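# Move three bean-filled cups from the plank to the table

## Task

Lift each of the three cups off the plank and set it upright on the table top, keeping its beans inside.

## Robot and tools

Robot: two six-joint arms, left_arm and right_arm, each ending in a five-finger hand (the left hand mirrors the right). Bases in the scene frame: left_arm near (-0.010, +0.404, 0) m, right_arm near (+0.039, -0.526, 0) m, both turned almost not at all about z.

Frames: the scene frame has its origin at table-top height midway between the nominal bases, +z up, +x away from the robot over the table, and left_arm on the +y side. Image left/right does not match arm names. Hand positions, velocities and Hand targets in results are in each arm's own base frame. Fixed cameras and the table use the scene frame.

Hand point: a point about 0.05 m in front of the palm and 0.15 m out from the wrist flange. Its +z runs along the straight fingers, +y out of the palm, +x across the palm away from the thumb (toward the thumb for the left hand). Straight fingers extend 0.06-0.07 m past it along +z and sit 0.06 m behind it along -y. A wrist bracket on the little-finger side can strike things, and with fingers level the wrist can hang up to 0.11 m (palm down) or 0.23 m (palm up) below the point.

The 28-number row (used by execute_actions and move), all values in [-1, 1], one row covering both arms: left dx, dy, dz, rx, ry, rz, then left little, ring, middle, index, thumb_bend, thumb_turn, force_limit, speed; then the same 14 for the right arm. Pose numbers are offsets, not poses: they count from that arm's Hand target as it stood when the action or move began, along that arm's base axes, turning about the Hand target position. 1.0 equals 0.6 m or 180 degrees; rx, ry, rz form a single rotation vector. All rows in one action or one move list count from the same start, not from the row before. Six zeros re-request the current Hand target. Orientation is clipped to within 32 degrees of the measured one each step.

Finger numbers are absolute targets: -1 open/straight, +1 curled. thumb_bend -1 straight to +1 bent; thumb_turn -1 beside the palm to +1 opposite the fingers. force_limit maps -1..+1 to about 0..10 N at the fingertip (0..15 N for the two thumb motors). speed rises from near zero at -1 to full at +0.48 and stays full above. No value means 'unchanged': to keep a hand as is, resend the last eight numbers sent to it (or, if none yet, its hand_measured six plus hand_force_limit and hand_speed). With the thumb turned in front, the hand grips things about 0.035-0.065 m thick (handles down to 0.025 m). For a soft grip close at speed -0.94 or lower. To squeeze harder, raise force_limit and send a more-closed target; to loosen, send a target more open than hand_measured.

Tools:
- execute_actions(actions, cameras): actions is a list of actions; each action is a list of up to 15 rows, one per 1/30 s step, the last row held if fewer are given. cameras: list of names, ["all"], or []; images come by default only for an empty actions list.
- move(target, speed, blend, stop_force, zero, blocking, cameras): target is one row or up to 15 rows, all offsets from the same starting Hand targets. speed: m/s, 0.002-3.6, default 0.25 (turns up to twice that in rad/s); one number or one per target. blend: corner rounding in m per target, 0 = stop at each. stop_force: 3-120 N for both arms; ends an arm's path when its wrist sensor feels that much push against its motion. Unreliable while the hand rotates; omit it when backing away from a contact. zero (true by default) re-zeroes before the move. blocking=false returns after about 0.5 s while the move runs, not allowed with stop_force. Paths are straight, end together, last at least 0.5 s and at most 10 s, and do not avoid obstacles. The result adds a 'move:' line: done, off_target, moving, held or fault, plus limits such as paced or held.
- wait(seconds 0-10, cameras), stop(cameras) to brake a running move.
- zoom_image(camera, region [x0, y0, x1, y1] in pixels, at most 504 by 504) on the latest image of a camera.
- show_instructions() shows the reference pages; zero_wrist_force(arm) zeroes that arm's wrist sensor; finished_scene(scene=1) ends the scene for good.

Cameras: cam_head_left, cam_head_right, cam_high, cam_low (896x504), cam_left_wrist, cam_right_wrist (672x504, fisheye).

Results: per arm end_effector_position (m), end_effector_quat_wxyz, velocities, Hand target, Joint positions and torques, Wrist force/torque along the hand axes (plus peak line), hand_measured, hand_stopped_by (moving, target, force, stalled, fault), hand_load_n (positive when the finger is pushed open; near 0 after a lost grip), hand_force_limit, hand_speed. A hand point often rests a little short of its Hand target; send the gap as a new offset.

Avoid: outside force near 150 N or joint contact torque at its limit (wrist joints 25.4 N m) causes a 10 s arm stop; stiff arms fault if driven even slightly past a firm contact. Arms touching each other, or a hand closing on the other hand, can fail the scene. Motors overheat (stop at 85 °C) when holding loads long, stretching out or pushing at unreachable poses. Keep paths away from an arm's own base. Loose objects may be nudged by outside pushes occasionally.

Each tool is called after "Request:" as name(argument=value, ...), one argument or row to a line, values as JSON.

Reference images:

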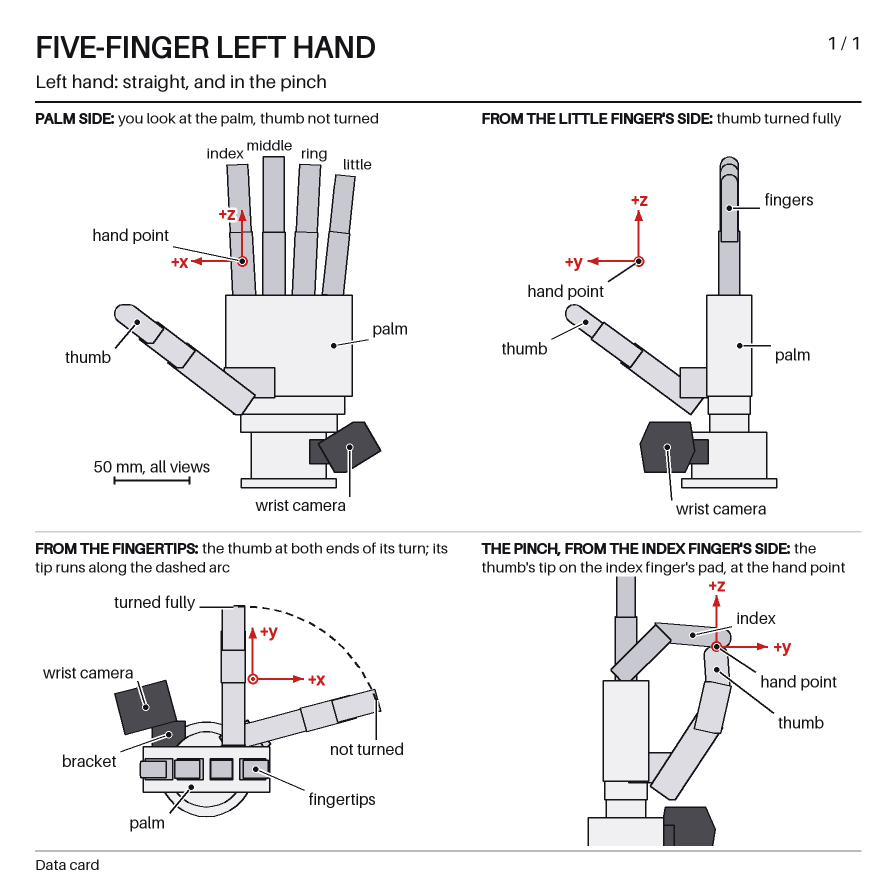

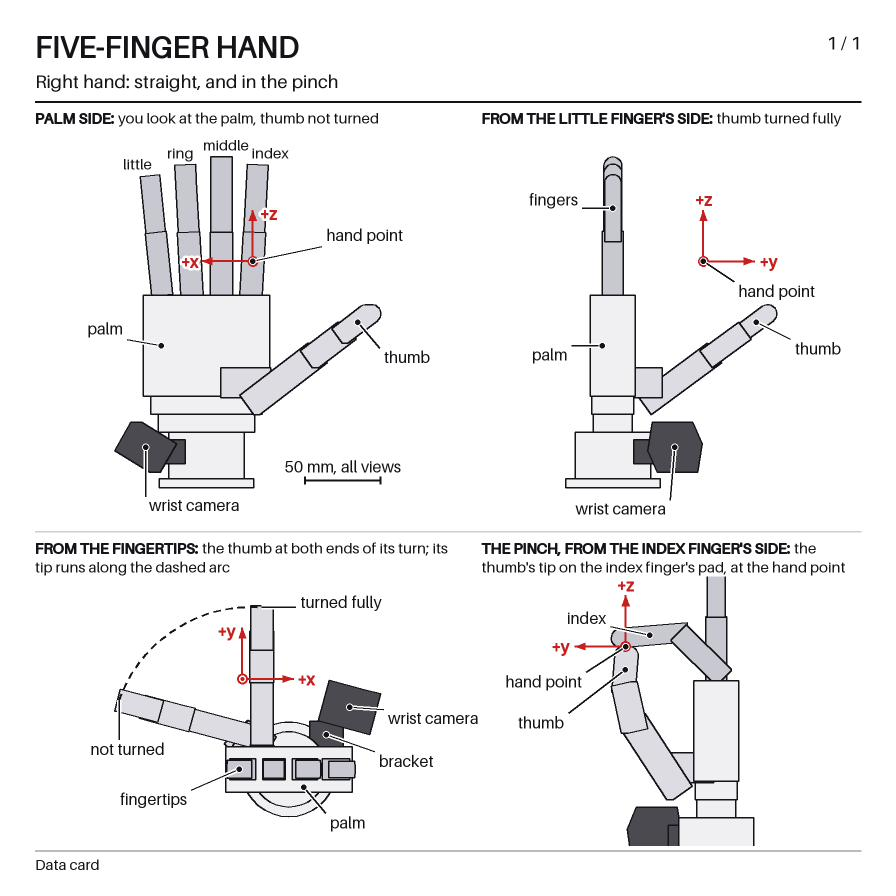

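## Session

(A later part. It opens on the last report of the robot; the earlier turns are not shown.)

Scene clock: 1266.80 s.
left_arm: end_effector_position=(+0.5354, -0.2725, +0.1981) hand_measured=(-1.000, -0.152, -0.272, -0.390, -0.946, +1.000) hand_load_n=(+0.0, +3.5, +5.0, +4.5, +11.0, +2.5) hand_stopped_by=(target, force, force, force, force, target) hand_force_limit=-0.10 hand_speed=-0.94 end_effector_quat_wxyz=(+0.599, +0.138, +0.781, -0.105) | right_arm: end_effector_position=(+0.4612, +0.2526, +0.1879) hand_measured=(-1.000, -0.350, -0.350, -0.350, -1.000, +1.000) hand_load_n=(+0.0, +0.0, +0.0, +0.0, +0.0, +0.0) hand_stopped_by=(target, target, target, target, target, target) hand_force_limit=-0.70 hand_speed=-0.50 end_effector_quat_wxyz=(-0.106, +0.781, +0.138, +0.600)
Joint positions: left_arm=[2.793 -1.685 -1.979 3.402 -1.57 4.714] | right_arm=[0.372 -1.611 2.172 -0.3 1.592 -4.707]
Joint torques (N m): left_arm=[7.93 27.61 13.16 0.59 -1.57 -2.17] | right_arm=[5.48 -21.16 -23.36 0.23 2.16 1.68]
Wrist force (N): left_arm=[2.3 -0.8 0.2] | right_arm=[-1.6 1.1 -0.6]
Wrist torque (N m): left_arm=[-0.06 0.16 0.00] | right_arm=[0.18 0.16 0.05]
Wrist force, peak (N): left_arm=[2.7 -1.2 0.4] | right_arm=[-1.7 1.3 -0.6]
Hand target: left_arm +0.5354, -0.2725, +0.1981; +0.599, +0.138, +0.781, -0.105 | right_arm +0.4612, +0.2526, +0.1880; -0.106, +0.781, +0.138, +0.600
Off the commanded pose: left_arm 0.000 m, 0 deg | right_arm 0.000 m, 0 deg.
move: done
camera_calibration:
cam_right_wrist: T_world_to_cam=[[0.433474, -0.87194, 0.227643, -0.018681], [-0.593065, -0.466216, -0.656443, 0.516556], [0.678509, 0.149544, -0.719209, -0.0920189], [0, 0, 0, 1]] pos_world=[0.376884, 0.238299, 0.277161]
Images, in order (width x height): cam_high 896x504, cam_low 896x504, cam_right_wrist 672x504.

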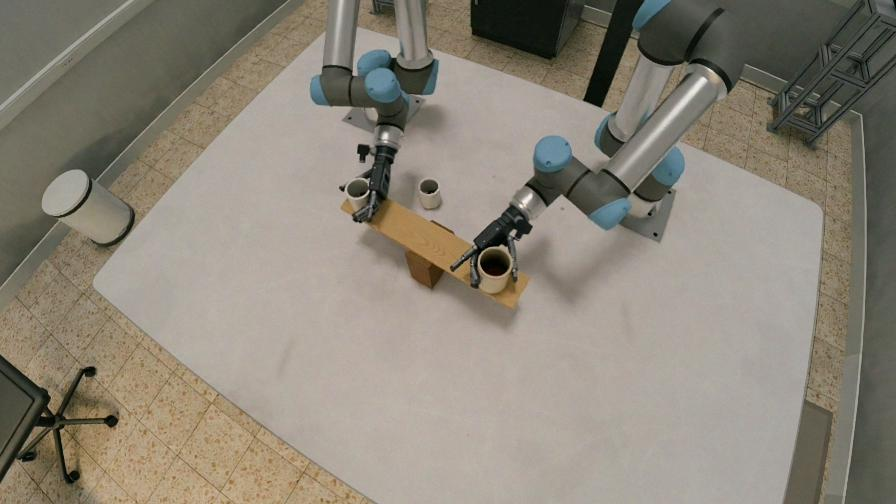

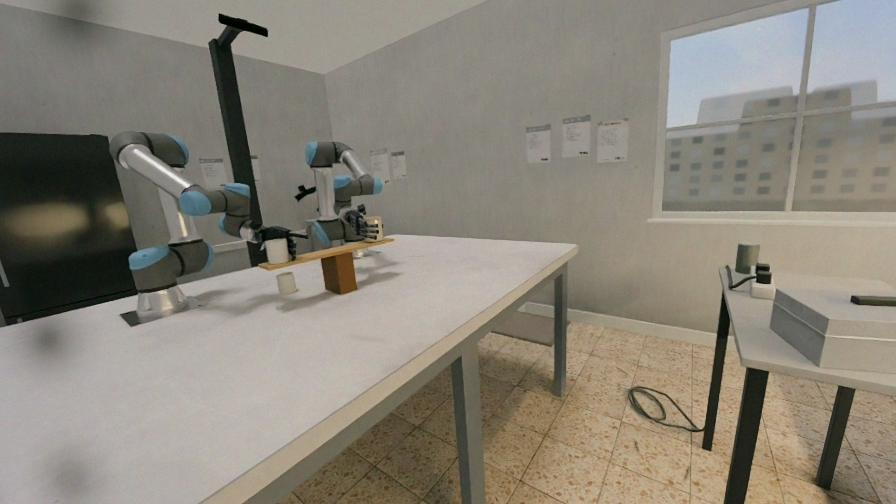

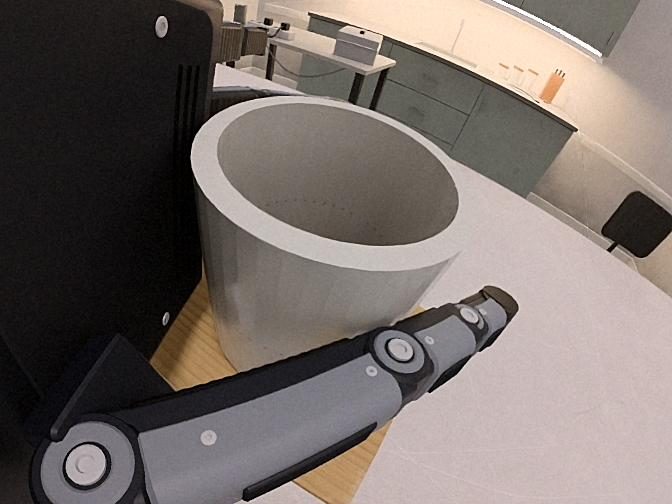

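Request:
move(
  target=[0,0,0,0,0,0,-1,0.4,0.4,0.4,-0.3,1,-0.1,-0.94,0,0,0,0,0,0,-1,0.6,0.6,0.6,-0.4,1,-0.6,-0.94],
  cameras=["cam_high","cam_right_wrist","cam_low"],
)

Request:
zoom_image(
  camera="cam_low",
  region=[240, 210, 380, 300],
)

Scene clock: 1280.40 s.
left_arm: end_effector_position=(+0.5354, -0.2725, +0.1981) hand_measured=(-1.000, -0.152, -0.272, -0.390, -0.946, +1.000) hand_load_n=(+0.0, +3.5, +5.0, +5.0, +10.5, +2.5) hand_stopped_by=(target, force, force, force, force, target) hand_force_limit=-0.10 hand_speed=-0.94 end_effector_quat_wxyz=(+0.599, +0.138, +0.781, -0.105) | right_arm: end_effector_position=(+0.4612, +0.2526, +0.1880) hand_measured=(-1.000, +0.090, -0.040, -0.166, -0.852, +1.000) hand_load_n=(+0.0, +2.5, +1.0, +2.5, +4.0, +1.5) hand_stopped_by=(target, force, force, force, force, target) hand_force_limit=-0.60 hand_speed=-0.94 end_effector_quat_wxyz=(-0.106, +0.781, +0.138, +0.600)
Joint positions: left_arm=[2.793 -1.685 -1.979 3.402 -1.57 4.714] | right_arm=[0.372 -1.612 2.172 -0.299 1.592 -4.707]
Joint torques (N m): left_arm=[7.65 28.22 12.32 0.63 -1.23 -2.06] | right_arm=[6.14 -22.51 -22.2 -0.51 1.14 0.19]
Wrist force (N): left_arm=[2.2 -0.6 0.4] | right_arm=[-2.3 0.8 -0.1]
Wrist torque (N m): left_arm=[-0.01 0.13 -0.01] | right_arm=[0.20 0.21 0.08]
Wrist force, peak (N): left_arm=[2.4 -1.5 0.7] | right_arm=[-1.2 2.3 -1.3]
Hand target: left_arm +0.5354, -0.2725, +0.1981; +0.599, +0.138, +0.781, -0.105 | right_arm +0.4612, +0.2526, +0.1880; -0.106, +0.781, +0.138, +0.600
Off the commanded pose: left_arm 0.000 m, 0 deg | right_arm 0.000 m, 0 deg.
move: done
camera_calibration:
cam_right_wrist: T_world_to_cam=[[0.433415, -0.871961, 0.227675, -0.0186855], [-0.59299, -0.466177, -0.656538, 0.516609], [0.678612, 0.149544, -0.719112, -0.0920128], [0, 0, 0, 1]] pos_world=[0.376884, 0.238299, 0.27726]
Images, in order (width x height): cam_high 896x504, cam_low 896x504, cam_right_wrist 672x504.

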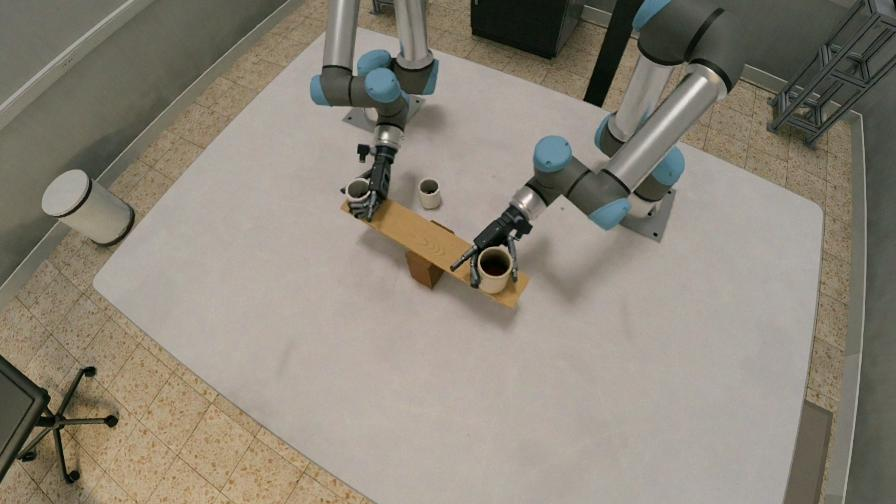

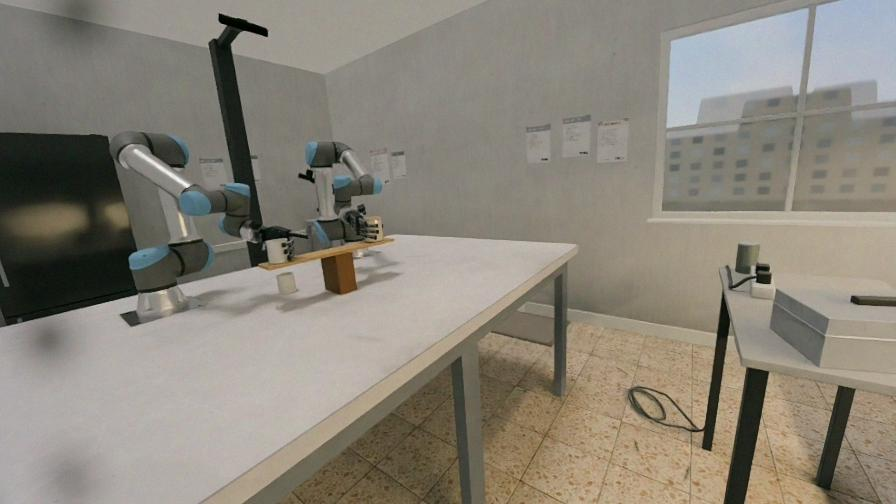

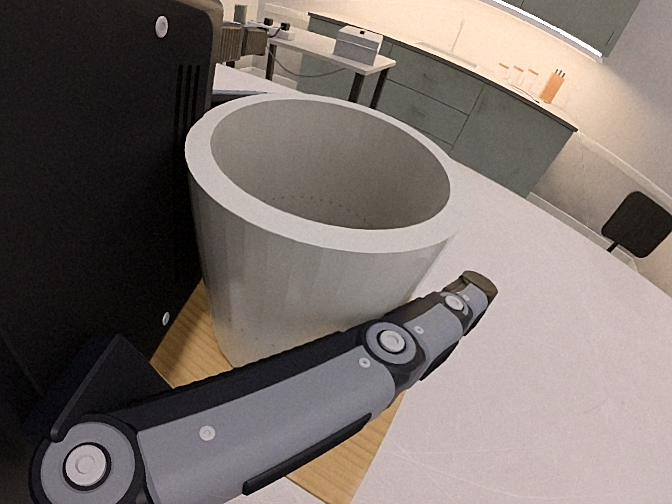

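Scaled by 3.600 from the camera's 896x504 image, which has a finer 1280x720 frame.

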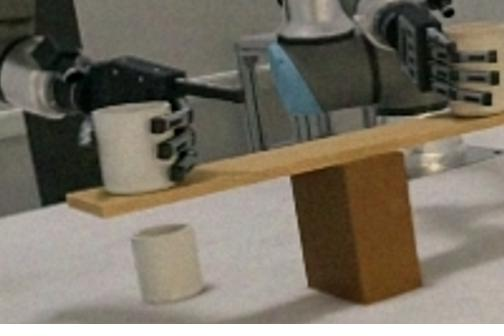

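Request:
move(
  target=[
    [0,0,0,0,0,0,-1,0.4,0.4,0.4,-0.3,1,-0.1,-0.94,0,0,0,0,0,0,-1,0.9,0.9,0.8,0,1,0.2,-0.94],
    [0,0,0,0,0,0,-1,0.4,0.4,0.4,-0.3,1,-0.1,-0.94,0,0,0.01,0,0,0,-1,0.9,0.9,0.8,0,1,0.2,-0.94],
  ],
  speed=0.02,
  cameras=["cam_high","cam_right_wrist","cam_low"],
)

Request:
zoom_image(
  camera="cam_low",
  region=[240, 210, 400, 300],
)

Scene clock: 1292.03 s.
left_arm: end_effector_position=(+0.5354, -0.2725, +0.1981) hand_measured=(-1.000, -0.152, -0.272, -0.390, -0.946, +1.000) hand_load_n=(+0.0, +3.5, +5.0, +4.5, +10.5, +3.0) hand_stopped_by=(target, force, force, force, force, target) hand_force_limit=-0.10 hand_speed=-0.94 end_effector_quat_wxyz=(+0.599, +0.138, +0.781, -0.105) | right_arm: end_effector_position=(+0.4613, +0.2526, +0.1941) hand_measured=(-1.000, +0.110, -0.014, -0.134, -0.848, +1.000) hand_load_n=(+0.0, +5.5, +4.5, +4.5, +9.5, +2.0) hand_stopped_by=(target, force, force, force, force, target) hand_force_limit=0.20 hand_speed=-0.94 end_effector_quat_wxyz=(-0.106, +0.781, +0.138, +0.600)
Joint positions: left_arm=[2.793 -1.685 -1.979 3.402 -1.57 4.714] | right_arm=[0.372 -1.621 2.162 -0.281 1.592 -4.707]
Joint torques (N m): left_arm=[6.62 29.59 12.56 0.85 -1.35 -1.9] | right_arm=[5.55 -12.13 -15.91 -2.73 -0.63 -0.98]
Wrist force (N): left_arm=[2.8 -1.2 0.2] | right_arm=[-3.6 1.3 0.0]
Wrist torque (N m): left_arm=[-0.08 0.13 0.02] | right_arm=[0.21 0.18 0.04]
Wrist force, peak (N): left_arm=[2.9 -1.3 0.6] | right_arm=[-3.8 1.5 0.0]
Hand target: left_arm +0.5354, -0.2725, +0.1981; +0.599, +0.138, +0.781, -0.105 | right_arm +0.4612, +0.2526, +0.1940; -0.106, +0.781, +0.138, +0.600
Off the commanded pose: left_arm 0.000 m, 0 deg | right_arm 0.000 m, 0 deg.
move: done
camera_calibration:
cam_right_wrist: T_world_to_cam=[[0.433331, -0.872001, 0.227679, -0.0200334], [-0.592934, -0.466101, -0.656643, 0.520604], [0.678715, 0.149545, -0.719015, -0.0876927], [0, 0, 0, 1]] pos_world=[0.376883, 0.238299, 0.283359]
Images, in order (width x height): cam_high 896x504, cam_low 896x504, cam_right_wrist 672x504.

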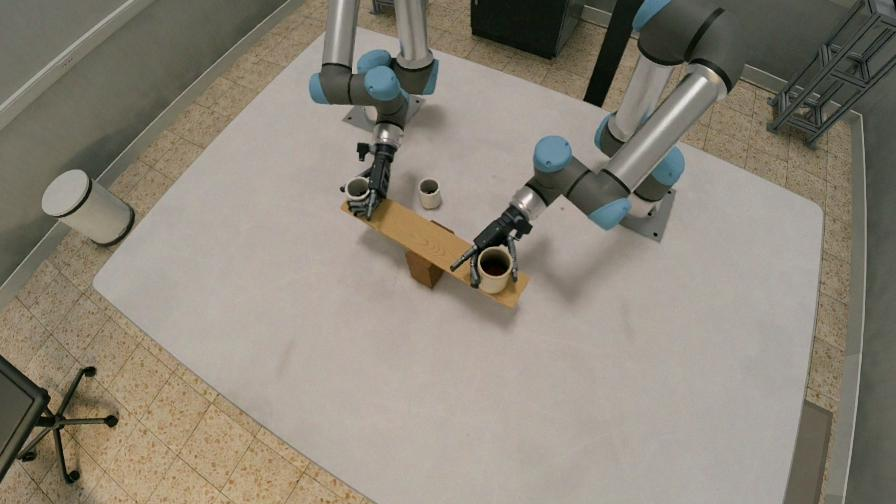

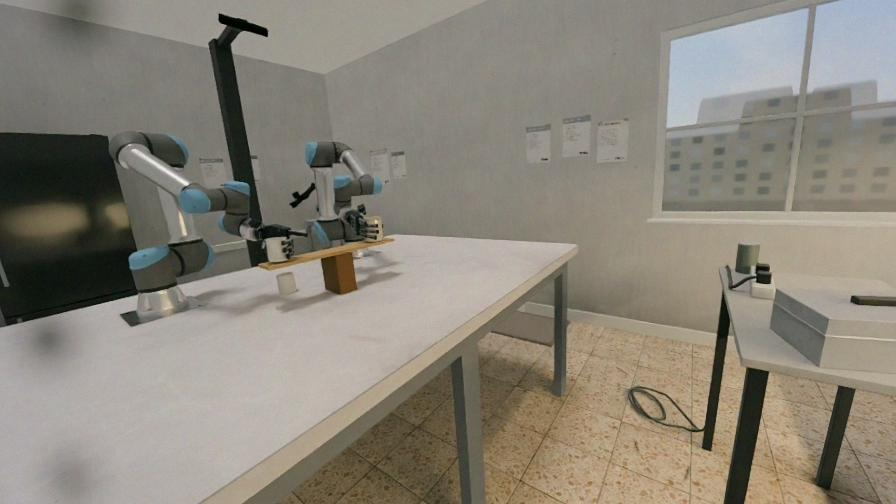

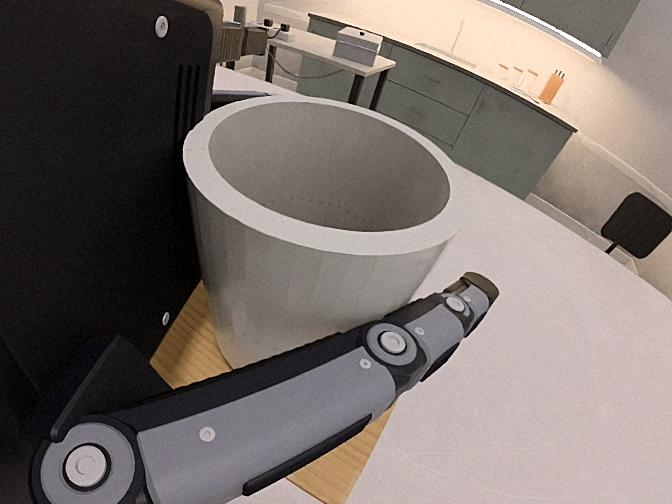

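Scaled by 3.150 from the camera's 896x504 image, which has a finer 1280x720 frame.

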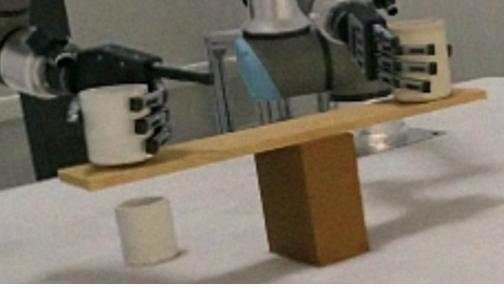

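Request:
move(
  target=[
    [0,0,0,0,0,0,-1,0.4,0.4,0.4,-0.3,1,-0.1,-0.94,0,0,0.11,0,0,0,-1,0.9,0.9,0.8,0,1,0.2,-0.94],
    [0,0,0,0,0,0,-1,0.4,0.4,0.4,-0.3,1,-0.1,-0.94,0.167,-0.3167,0.11,0,0,0,-1,0.9,0.9,0.8,0,1,0.2,-0.94],
    [0,0,0,0,0,0,-1,0.4,0.4,0.4,-0.3,1,-0.1,-0.94,0.167,-0.3167,-0.1733,0,0,0,-1,0.9,0.9,0.8,0,1,0.2,-0.94],
  ],
  speed=[0.05,0.15,0.12],
  blend=[0.01,0.04,0],
  cameras=["all"],
)

Request:
zoom_image(
  camera="cam_low",
  region=[220, 200, 400, 310],
)

Scene clock: 1329.73 s.
left_arm: end_effector_position=(+0.5354, -0.2725, +0.1981) hand_measured=(-1.000, -0.152, -0.272, -0.390, -0.946, +1.000) hand_load_n=(+0.0, +3.5, +5.0, +4.5, +11.0, +3.0) hand_stopped_by=(target, force, force, force, force, target) hand_force_limit=-0.10 hand_speed=-0.94 end_effector_quat_wxyz=(+0.599, +0.138, +0.781, -0.105) | right_arm: end_effector_position=(+0.5614, +0.0626, +0.0900) hand_measured=(-1.000, +0.110, -0.014, -0.134, -0.848, +1.000) hand_load_n=(+0.0, +5.5, +4.5, +4.0, +9.5, +2.0) hand_stopped_by=(target, force, force, force, force, target) hand_force_limit=0.20 hand_speed=-0.94 end_effector_quat_wxyz=(-0.106, +0.781, +0.138, +0.600)
Joint positions: left_arm=[2.793 -1.685 -1.979 3.402 -1.57 4.714] | right_arm=[-0.303 -1.391 2.269 -0.553 0.944 -4.908]
Joint torques (N m): left_arm=[7.28 30.11 13.03 0.68 -1.25 -2.07] | right_arm=[5.65 -19.31 -20.23 -1.75 2.06 1.1]
Wrist force (N): left_arm=[2.6 -1.0 0.3] | right_arm=[-3.4 1.2 -0.2]
Wrist torque (N m): left_arm=[-0.08 0.17 0.00] | right_arm=[0.19 0.18 -0.02]
Wrist force, peak (N): left_arm=[3.2 -1.5 0.6] | right_arm=[-4.8 1.2 0.2]
Hand target: left_arm +0.5354, -0.2725, +0.1981; +0.599, +0.138, +0.781, -0.105 | right_arm +0.5614, +0.0626, +0.0900; -0.106, +0.781, +0.138, +0.600
Off the commanded pose: left_arm 0.000 m, 0 deg | right_arm 0.000 m, 0 deg.
move: done
camera_calibration:
cam_left_wrist: T_world_to_cam=[[-0.379423, -0.885402, -0.268518, 0.0195104], [-0.611296, 0.457749, -0.645588, 0.570974], [0.694518, -0.0808069, -0.714923, -0.139962], [0, 0, 0, 1]] pos_world=[0.453643, -0.255398, 0.27379]
cam_right_wrist: T_world_to_cam=[[0.433396, -0.872001, 0.227557, -0.205399], [-0.593121, -0.466102, -0.656473, 0.423102], [0.67851, 0.149544, -0.719209, -0.201935], [0, 0, 0, 1]] pos_world=[0.476984, 0.0482985, 0.179261]

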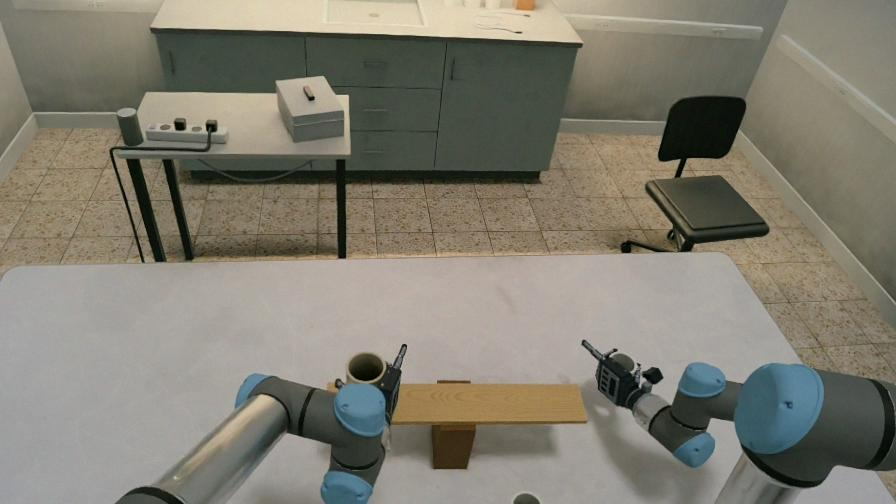

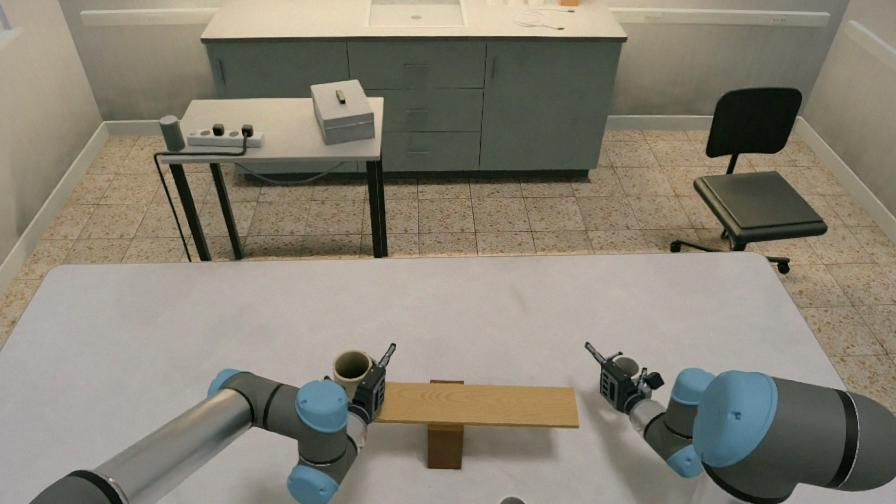

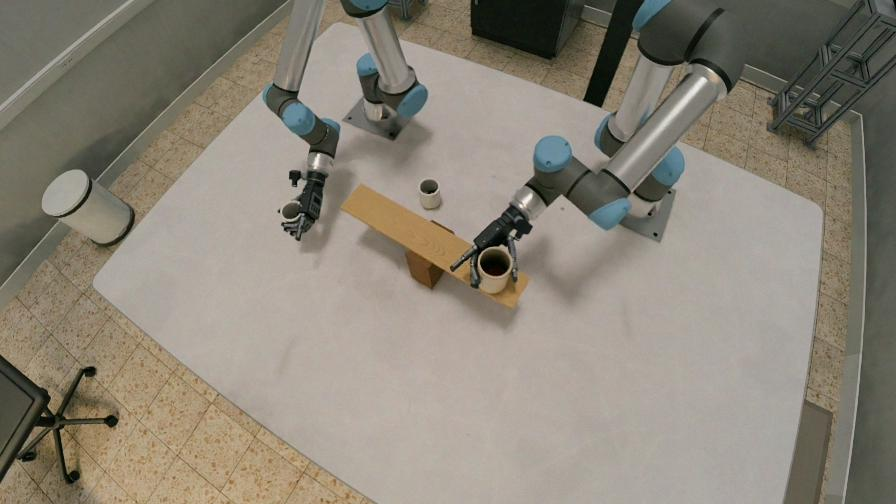

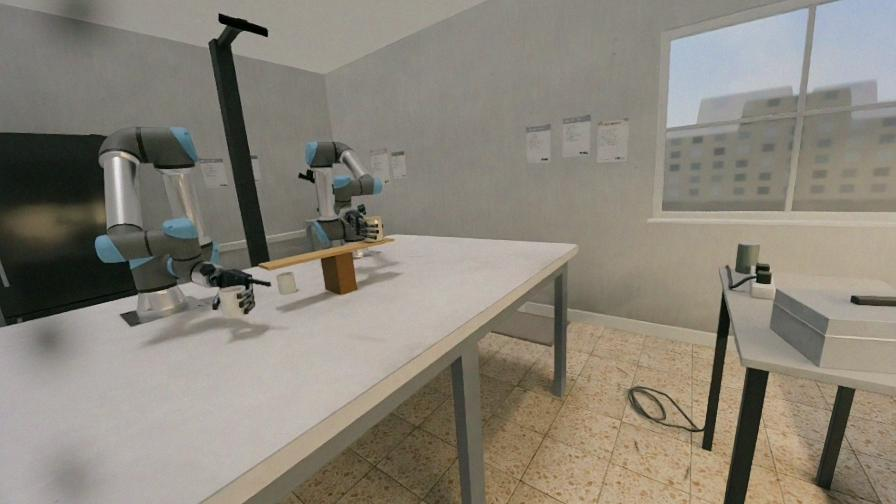

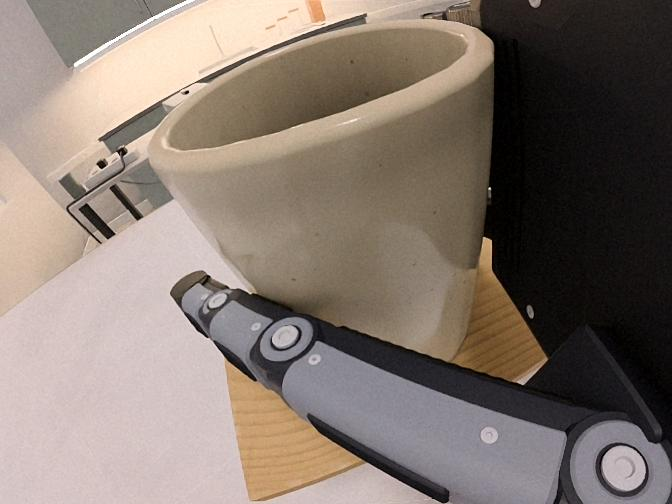

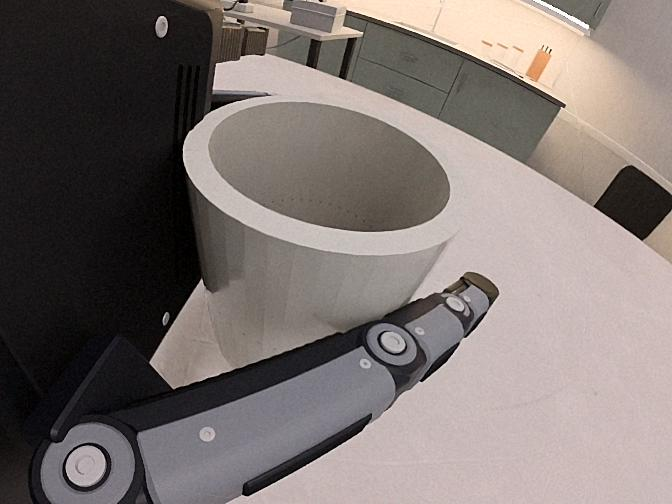

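Scaled by 2.800 from the camera's 896x504 image, which has a finer 1280x720 frame.

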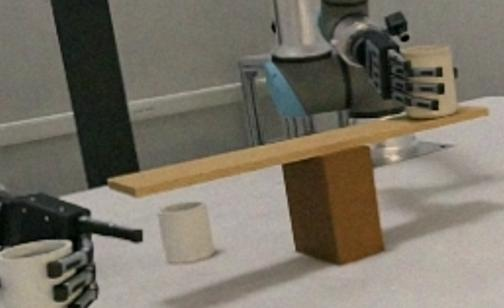

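Request:
move(
  target=[0,0,0,0,0,0,-1,0.4,0.4,0.4,-0.3,1,-0.1,-0.94,0,0,-0.08,0,0,0,-1,0.9,0.9,0.8,0,1,0.2,-0.94],
  speed=0.08,
)

Request:
move(
  target=[0,0,0,0,0,0,-1,0.4,0.4,0.4,-0.3,1,-0.1,-0.94,0,0,-0.04,0,0,0,-1,0.9,0.9,0.8,0,1,0.2,-0.94],
  speed=0.007,
  stop_force=3,
  cameras=["cam_low","cam_right_wrist"],
)

Scene clock: 1341.00 s.
left_arm: end_effector_position=(+0.5354, -0.2725, +0.1981) hand_measured=(-1.000, -0.152, -0.272, -0.390, -0.946, +1.000) hand_load_n=(-0.5, +3.5, +5.0, +5.0, +11.0, +3.0) hand_stopped_by=(target, force, force, force, force, target) hand_force_limit=-0.10 hand_speed=-0.94 end_effector_quat_wxyz=(+0.599, +0.138, +0.781, -0.105) | right_arm: end_effector_position=(+0.5614, +0.0626, +0.0420) hand_measured=(-1.000, +0.110, -0.014, -0.134, -0.848, +1.000) hand_load_n=(+0.0, +5.5, +4.5, +4.0, +9.5, +2.0) hand_stopped_by=(target, force, force, force, force, target) hand_force_limit=0.20 hand_speed=-0.94 end_effector_quat_wxyz=(-0.106, +0.781, +0.138, +0.600)
Joint positions: left_arm=[2.793 -1.685 -1.979 3.402 -1.57 4.714] | right_arm=[-0.303 -1.268 2.304 -0.711 0.944 -4.908]
Joint torques (N m): left_arm=[6.73 31.46 14.07 0.77 -1.18 -2.21] | right_arm=[5.39 -26.75 -18.65 -0.78 -1.54 1.94]
Wrist force (N): left_arm=[2.7 -1.3 0.1] | right_arm=[-3.8 1.3 -0.2]
Wrist torque (N m): left_arm=[-0.10 0.13 0.02] | right_arm=[0.19 0.22 -0.04]
Wrist force, peak (N): left_arm=[3.1 -1.2 0.6] | right_arm=[-4.7 1.1 0.0]
Hand target: left_arm +0.5354, -0.2725, +0.1981; +0.599, +0.138, +0.781, -0.105 | right_arm +0.5614, +0.0626, +0.0420; -0.106, +0.781, +0.138, +0.600
Off the commanded pose: left_arm 0.000 m, 0 deg | right_arm 0.000 m, 0 deg.
move: done

Scene clock: 1344.33 s.
left_arm: end_effector_position=(+0.5354, -0.2725, +0.1981) hand_measured=(-1.000, -0.152, -0.272, -0.390, -0.946, +1.000) hand_load_n=(+0.0, +3.5, +5.0, +5.0, +11.0, +3.0) hand_stopped_by=(target, force, force, force, force, target) hand_force_limit=-0.10 hand_speed=-0.94 end_effector_quat_wxyz=(+0.599, +0.138, +0.781, -0.105) | right_arm: end_effector_position=(+0.5614, +0.0626, +0.0265) hand_measured=(-1.000, +0.110, -0.014, -0.134, -0.848, +1.000) hand_load_n=(+0.0, +5.5, +4.5, +4.0, +9.5, +1.5) hand_stopped_by=(target, force, force, force, force, target) hand_force_limit=0.20 hand_speed=-0.94 end_effector_quat_wxyz=(-0.106, +0.781, +0.138, +0.600)
Joint positions: left_arm=[2.793 -1.685 -1.979 3.402 -1.57 4.714] | right_arm=[-0.303 -1.225 2.312 -0.762 0.944 -4.908]
Joint torques (N m): left_arm=[7.65 30.3 13.77 0.75 -0.87 -2.12] | right_arm=[6.19 -32.91 -16.73 -1.11 1.67 1.19]
Wrist force (N): left_arm=[2.5 -1.1 0.4] | right_arm=[-1.5 1.7 -0.2]
Wrist torque (N m): left_arm=[-0.09 0.18 0.00] | right_arm=[0.21 0.21 0.04]
Wrist force, peak (N): left_arm=[2.9 -1.5 0.4] | right_arm=[3.1 2.2 -3.2]
Hand target: left_arm +0.5354, -0.2725, +0.1981; +0.599, +0.138, +0.781, -0.105 | right_arm +0.5614, +0.0626, +0.0265; -0.106, +0.781, +0.138, +0.600 (not the last commanded pose)
Off the commanded pose: left_arm 0.000 m, 0 deg | right_arm 0.008 m, 0 deg.
move: contact (right_arm)
camera_calibration:
cam_right_wrist: T_world_to_cam=[[0.433415, -0.871961, 0.227675, -0.191017], [-0.59299, -0.466177, -0.656538, 0.381422], [0.678612, 0.149544, -0.719112, -0.247733], [0, 0, 0, 1]] pos_world=[0.477084, 0.0482985, 0.11576]
Images, in order (width x height): cam_low 896x504, cam_right_wrist 672x504.

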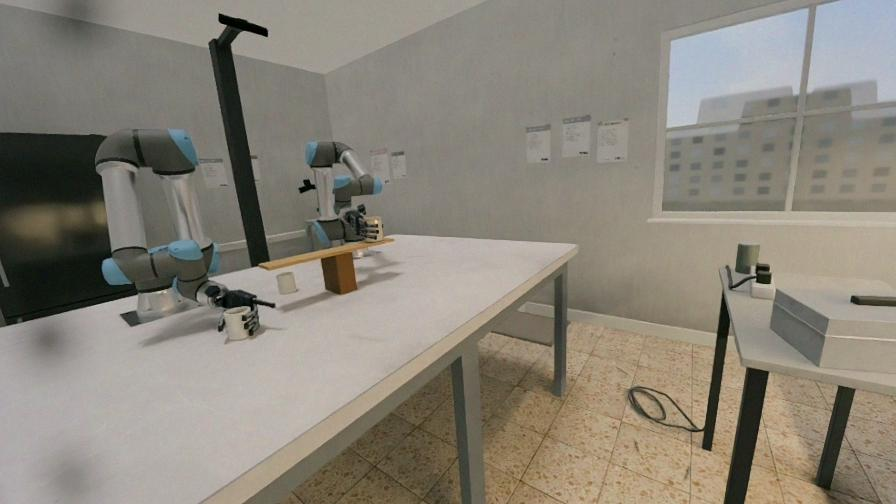

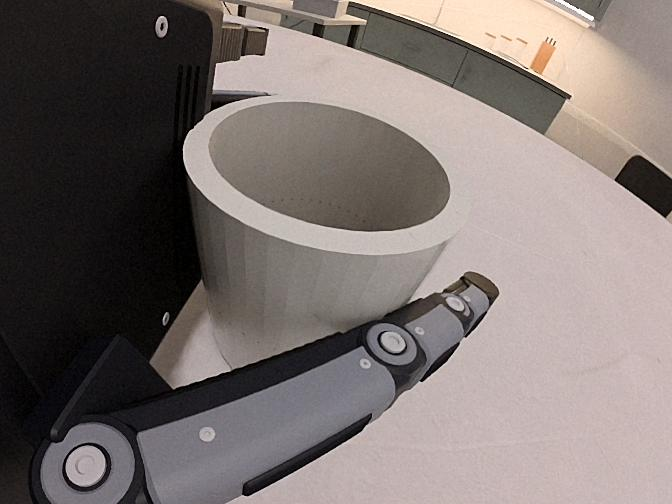

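Request:
move(
  target=[
    [0,0,0,0,0,0,-1,0.4,0.4,0.4,-0.3,1,-0.1,-0.94,0,0,0,0,0,0,-1,-0.4,-0.4,-0.4,-1,1,0.2,-0.9],
    [0,0,0,0,0,0,-1,0.4,0.4,0.4,-0.3,1,-0.1,-0.94,-0.0012,0.0032,0,0,0,0,-1,-0.4,-0.4,-0.4,-1,1,0.2,-0.9],
    [0,0,0,0,0,0,-1,0.4,0.4,0.4,-0.3,1,-0.1,-0.94,-0.0012,0.0032,0.25,0,0,0,-1,-0.4,-0.4,-0.4,-1,1,0.2,-0.9],
  ],
  speed=[0.02,0.02,0.08],
  cameras=["cam_low","cam_right_wrist","cam_high"],
)

Request:
zoom_image(
  camera="cam_high",
  region=[250, 150, 550, 310],
)

Scene clock: 1363.80 s.
left_arm: end_effector_position=(+0.5354, -0.2725, +0.1981) hand_measured=(-1.000, -0.152, -0.272, -0.390, -0.946, +1.000) hand_load_n=(+0.0, +3.5, +5.0, +5.0, +11.0, +2.5) hand_stopped_by=(target, force, force, force, force, target) hand_force_limit=-0.10 hand_speed=-0.94 end_effector_quat_wxyz=(+0.599, +0.138, +0.781, -0.105) | right_arm: end_effector_position=(+0.5608, +0.0645, +0.1765) hand_measured=(-1.000, -0.400, -0.400, -0.400, -1.000, +1.000) hand_load_n=(+0.0, +0.0, +0.0, +0.0, +0.0, +0.0) hand_stopped_by=(target, target, target, target, target, target) hand_force_limit=0.20 hand_speed=-0.90 end_effector_quat_wxyz=(-0.106, +0.781, +0.138, +0.600)
Joint positions: left_arm=[2.793 -1.685 -1.979 3.402 -1.57 4.714] | right_arm=[-0.298 -1.564 2.167 -0.279 0.949 -4.906]
Joint torques (N m): left_arm=[6.58 31.9 13.07 0.77 -0.56 -2.15] | right_arm=[-7.56 -11.51 -11.85 -0.77 -1.66 -2.07]
Wrist force (N): left_arm=[2.3 -1.5 0.5] | right_arm=[-1.2 1.1 -0.5]
Wrist torque (N m): left_arm=[-0.15 0.21 0.00] | right_arm=[0.17 0.10 -0.02]
Wrist force, peak (N): left_arm=[3.0 -1.4 0.5] | right_arm=[-1.9 1.6 -0.9]
Hand target: left_arm +0.5354, -0.2725, +0.1981; +0.599, +0.138, +0.781, -0.105 | right_arm +0.5607, +0.0645, +0.1765; -0.106, +0.781, +0.138, +0.600
Off the commanded pose: left_arm 0.000 m, 0 deg | right_arm 0.000 m, 0 deg.
move: done
camera_calibration:
cam_right_wrist: T_world_to_cam=[[0.433308, -0.871969, 0.227846, -0.2232], [-0.592877, -0.466195, -0.656627, 0.480343], [0.678779, 0.149437, -0.718977, -0.139785], [0, 0, 0, 1]] pos_world=[0.476382, 0.0501994, 0.265759]
Images, in order (width x height): cam_high 896x504, cam_low 896x504, cam_right_wrist 672x504.

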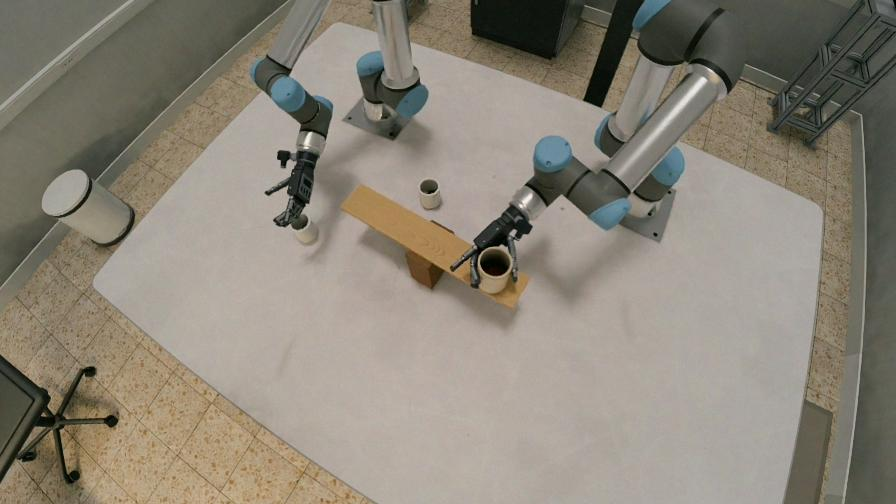

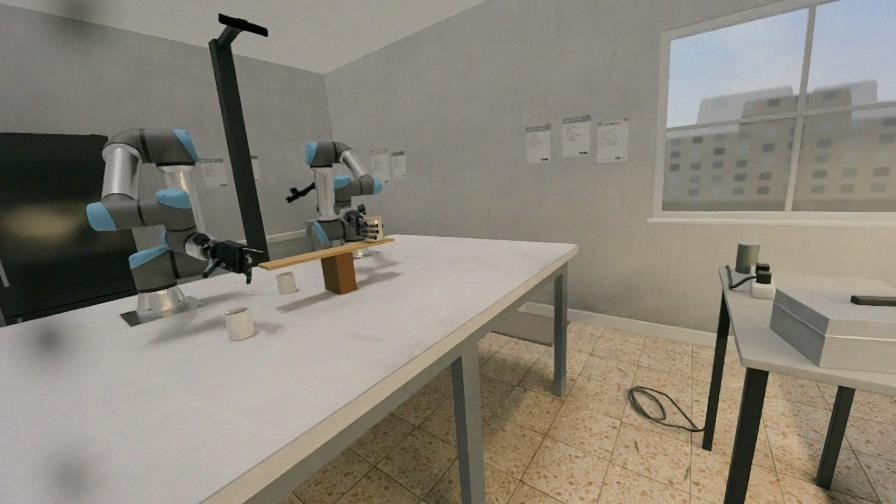

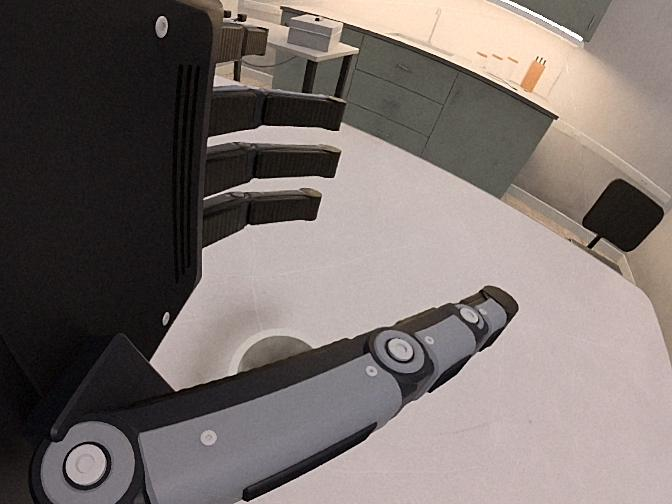

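Scaled by 1.680 from the camera's 896x504 image, which has a finer 1280x720 frame.

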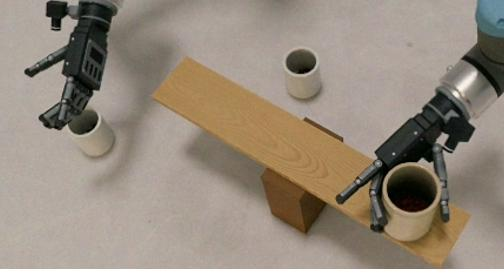

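Request:
move(
  target=[0,0,0.01,0,0,0,-1,0.4,0.4,0.4,-0.3,1,-0.1,-0.94,0,0,0,0,0,0,-1,-0.4,-0.4,-0.4,-1,1,0.2,-0.9],
  speed=0.02,
  cameras=["cam_low","cam_left_wrist","cam_high"],
)

Request:
zoom_image(
  camera="cam_low",
  region=[250, 190, 410, 310],
)

Scene clock: 1372.53 s.
left_arm: end_effector_position=(+0.5354, -0.2725, +0.2042) hand_measured=(-1.000, -0.152, -0.272, -0.390, -0.946, +1.000) hand_load_n=(+0.0, +4.5, +4.0, +1.0, +8.0, +5.0) hand_stopped_by=(target, force, force, force, force, target) hand_force_limit=-0.10 hand_speed=-0.94 end_effector_quat_wxyz=(+0.599, +0.138, +0.781, -0.105) | right_arm: end_effector_position=(+0.5607, +0.0645, +0.1765) hand_measured=(-1.000, -0.400, -0.400, -0.400, -1.000, +1.000) hand_load_n=(+0.0, +0.0, +0.0, +0.0, +0.0, +0.0) hand_stopped_by=(target, target, target, target, target, target) hand_force_limit=0.20 hand_speed=-0.90 end_effector_quat_wxyz=(-0.106, +0.781, +0.138, +0.600)
Joint positions: left_arm=[2.793 -1.678 -1.97 3.385 -1.57 4.714] | right_arm=[-0.298 -1.564 2.167 -0.279 0.949 -4.906]
Joint torques (N m): left_arm=[7.19 23.88 22.62 2.83 -0.51 -2.24] | right_arm=[-7.47 -8.46 -10.99 0.09 -2.8 1.78]
Wrist force (N): left_arm=[3.5 -0.9 0.9] | right_arm=[-1.4 1.1 -0.4]
Wrist torque (N m): left_arm=[-0.08 0.14 0.04] | right_arm=[0.16 0.12 -0.03]
Wrist force, peak (N): left_arm=[3.9 -1.0 1.0] | right_arm=[-1.7 1.2 -0.6]
Hand target: left_arm +0.5354, -0.2725, +0.2041; +0.599, +0.138, +0.781, -0.105 | right_arm +0.5607, +0.0645, +0.1765; -0.106, +0.781, +0.138, +0.600
Off the commanded pose: left_arm 0.000 m, 0 deg | right_arm 0.000 m, 0 deg.
move: done
camera_calibration:
cam_left_wrist: T_world_to_cam=[[-0.379485, -0.885395, -0.268455, 0.0211871], [-0.611264, 0.457745, -0.64562, 0.57497], [0.694513, -0.0809062, -0.714917, -0.135554], [0, 0, 0, 1]] pos_world=[0.453643, -0.255398, 0.27999]
Images, in order (width x height): cam_high 896x504, cam_low 896x504, cam_left_wrist 672x504.

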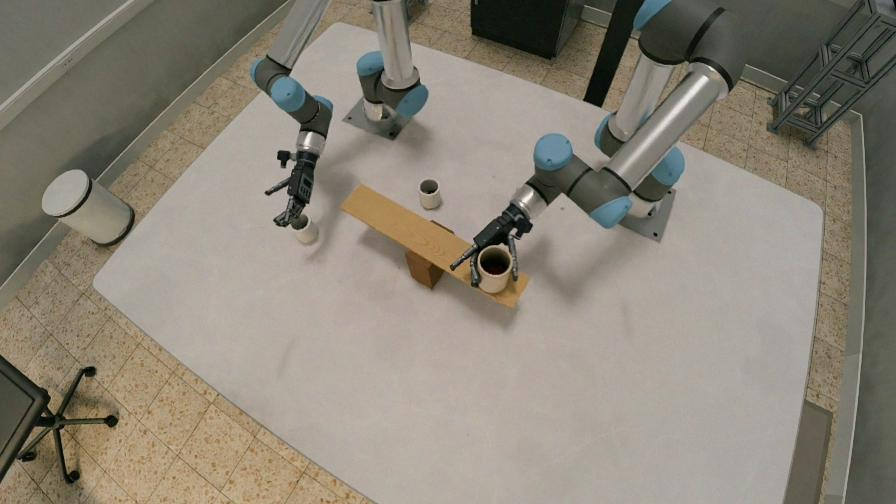

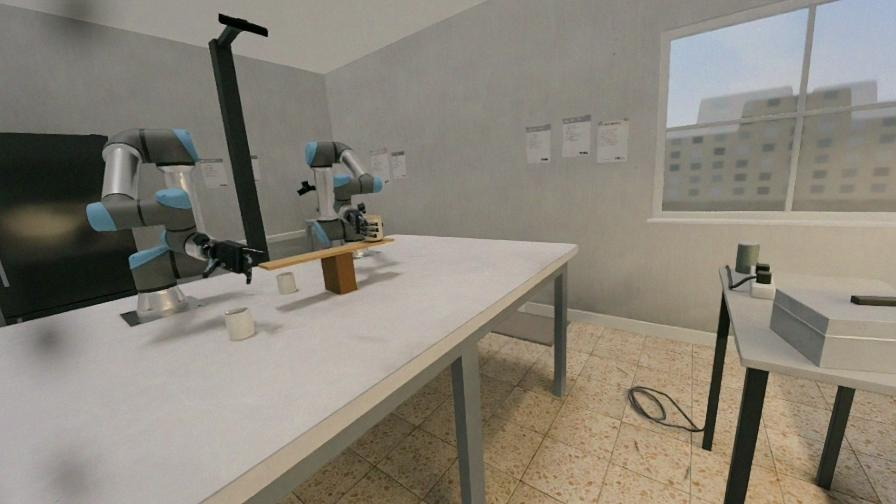

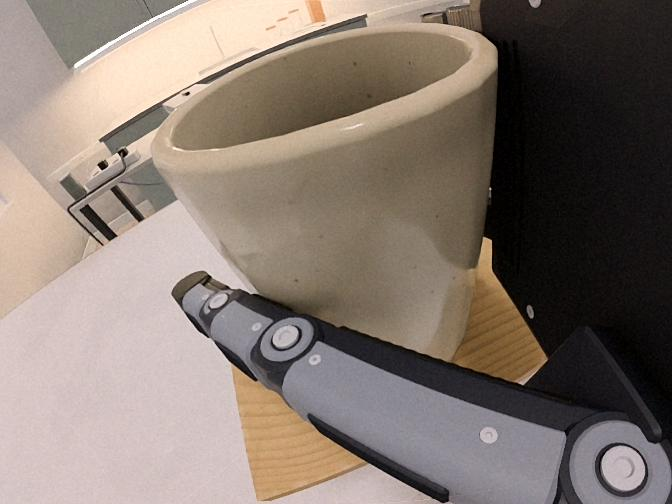

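Scaled by 3.150 from the camera's 896x504 image, which has a finer 1280x720 frame.

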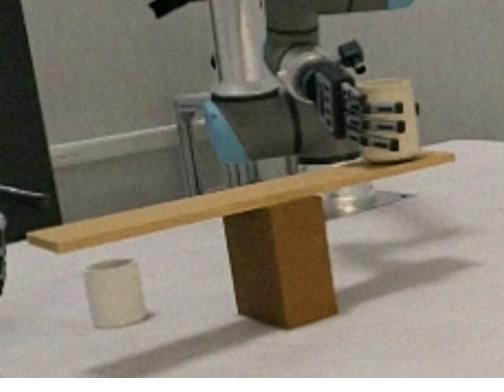

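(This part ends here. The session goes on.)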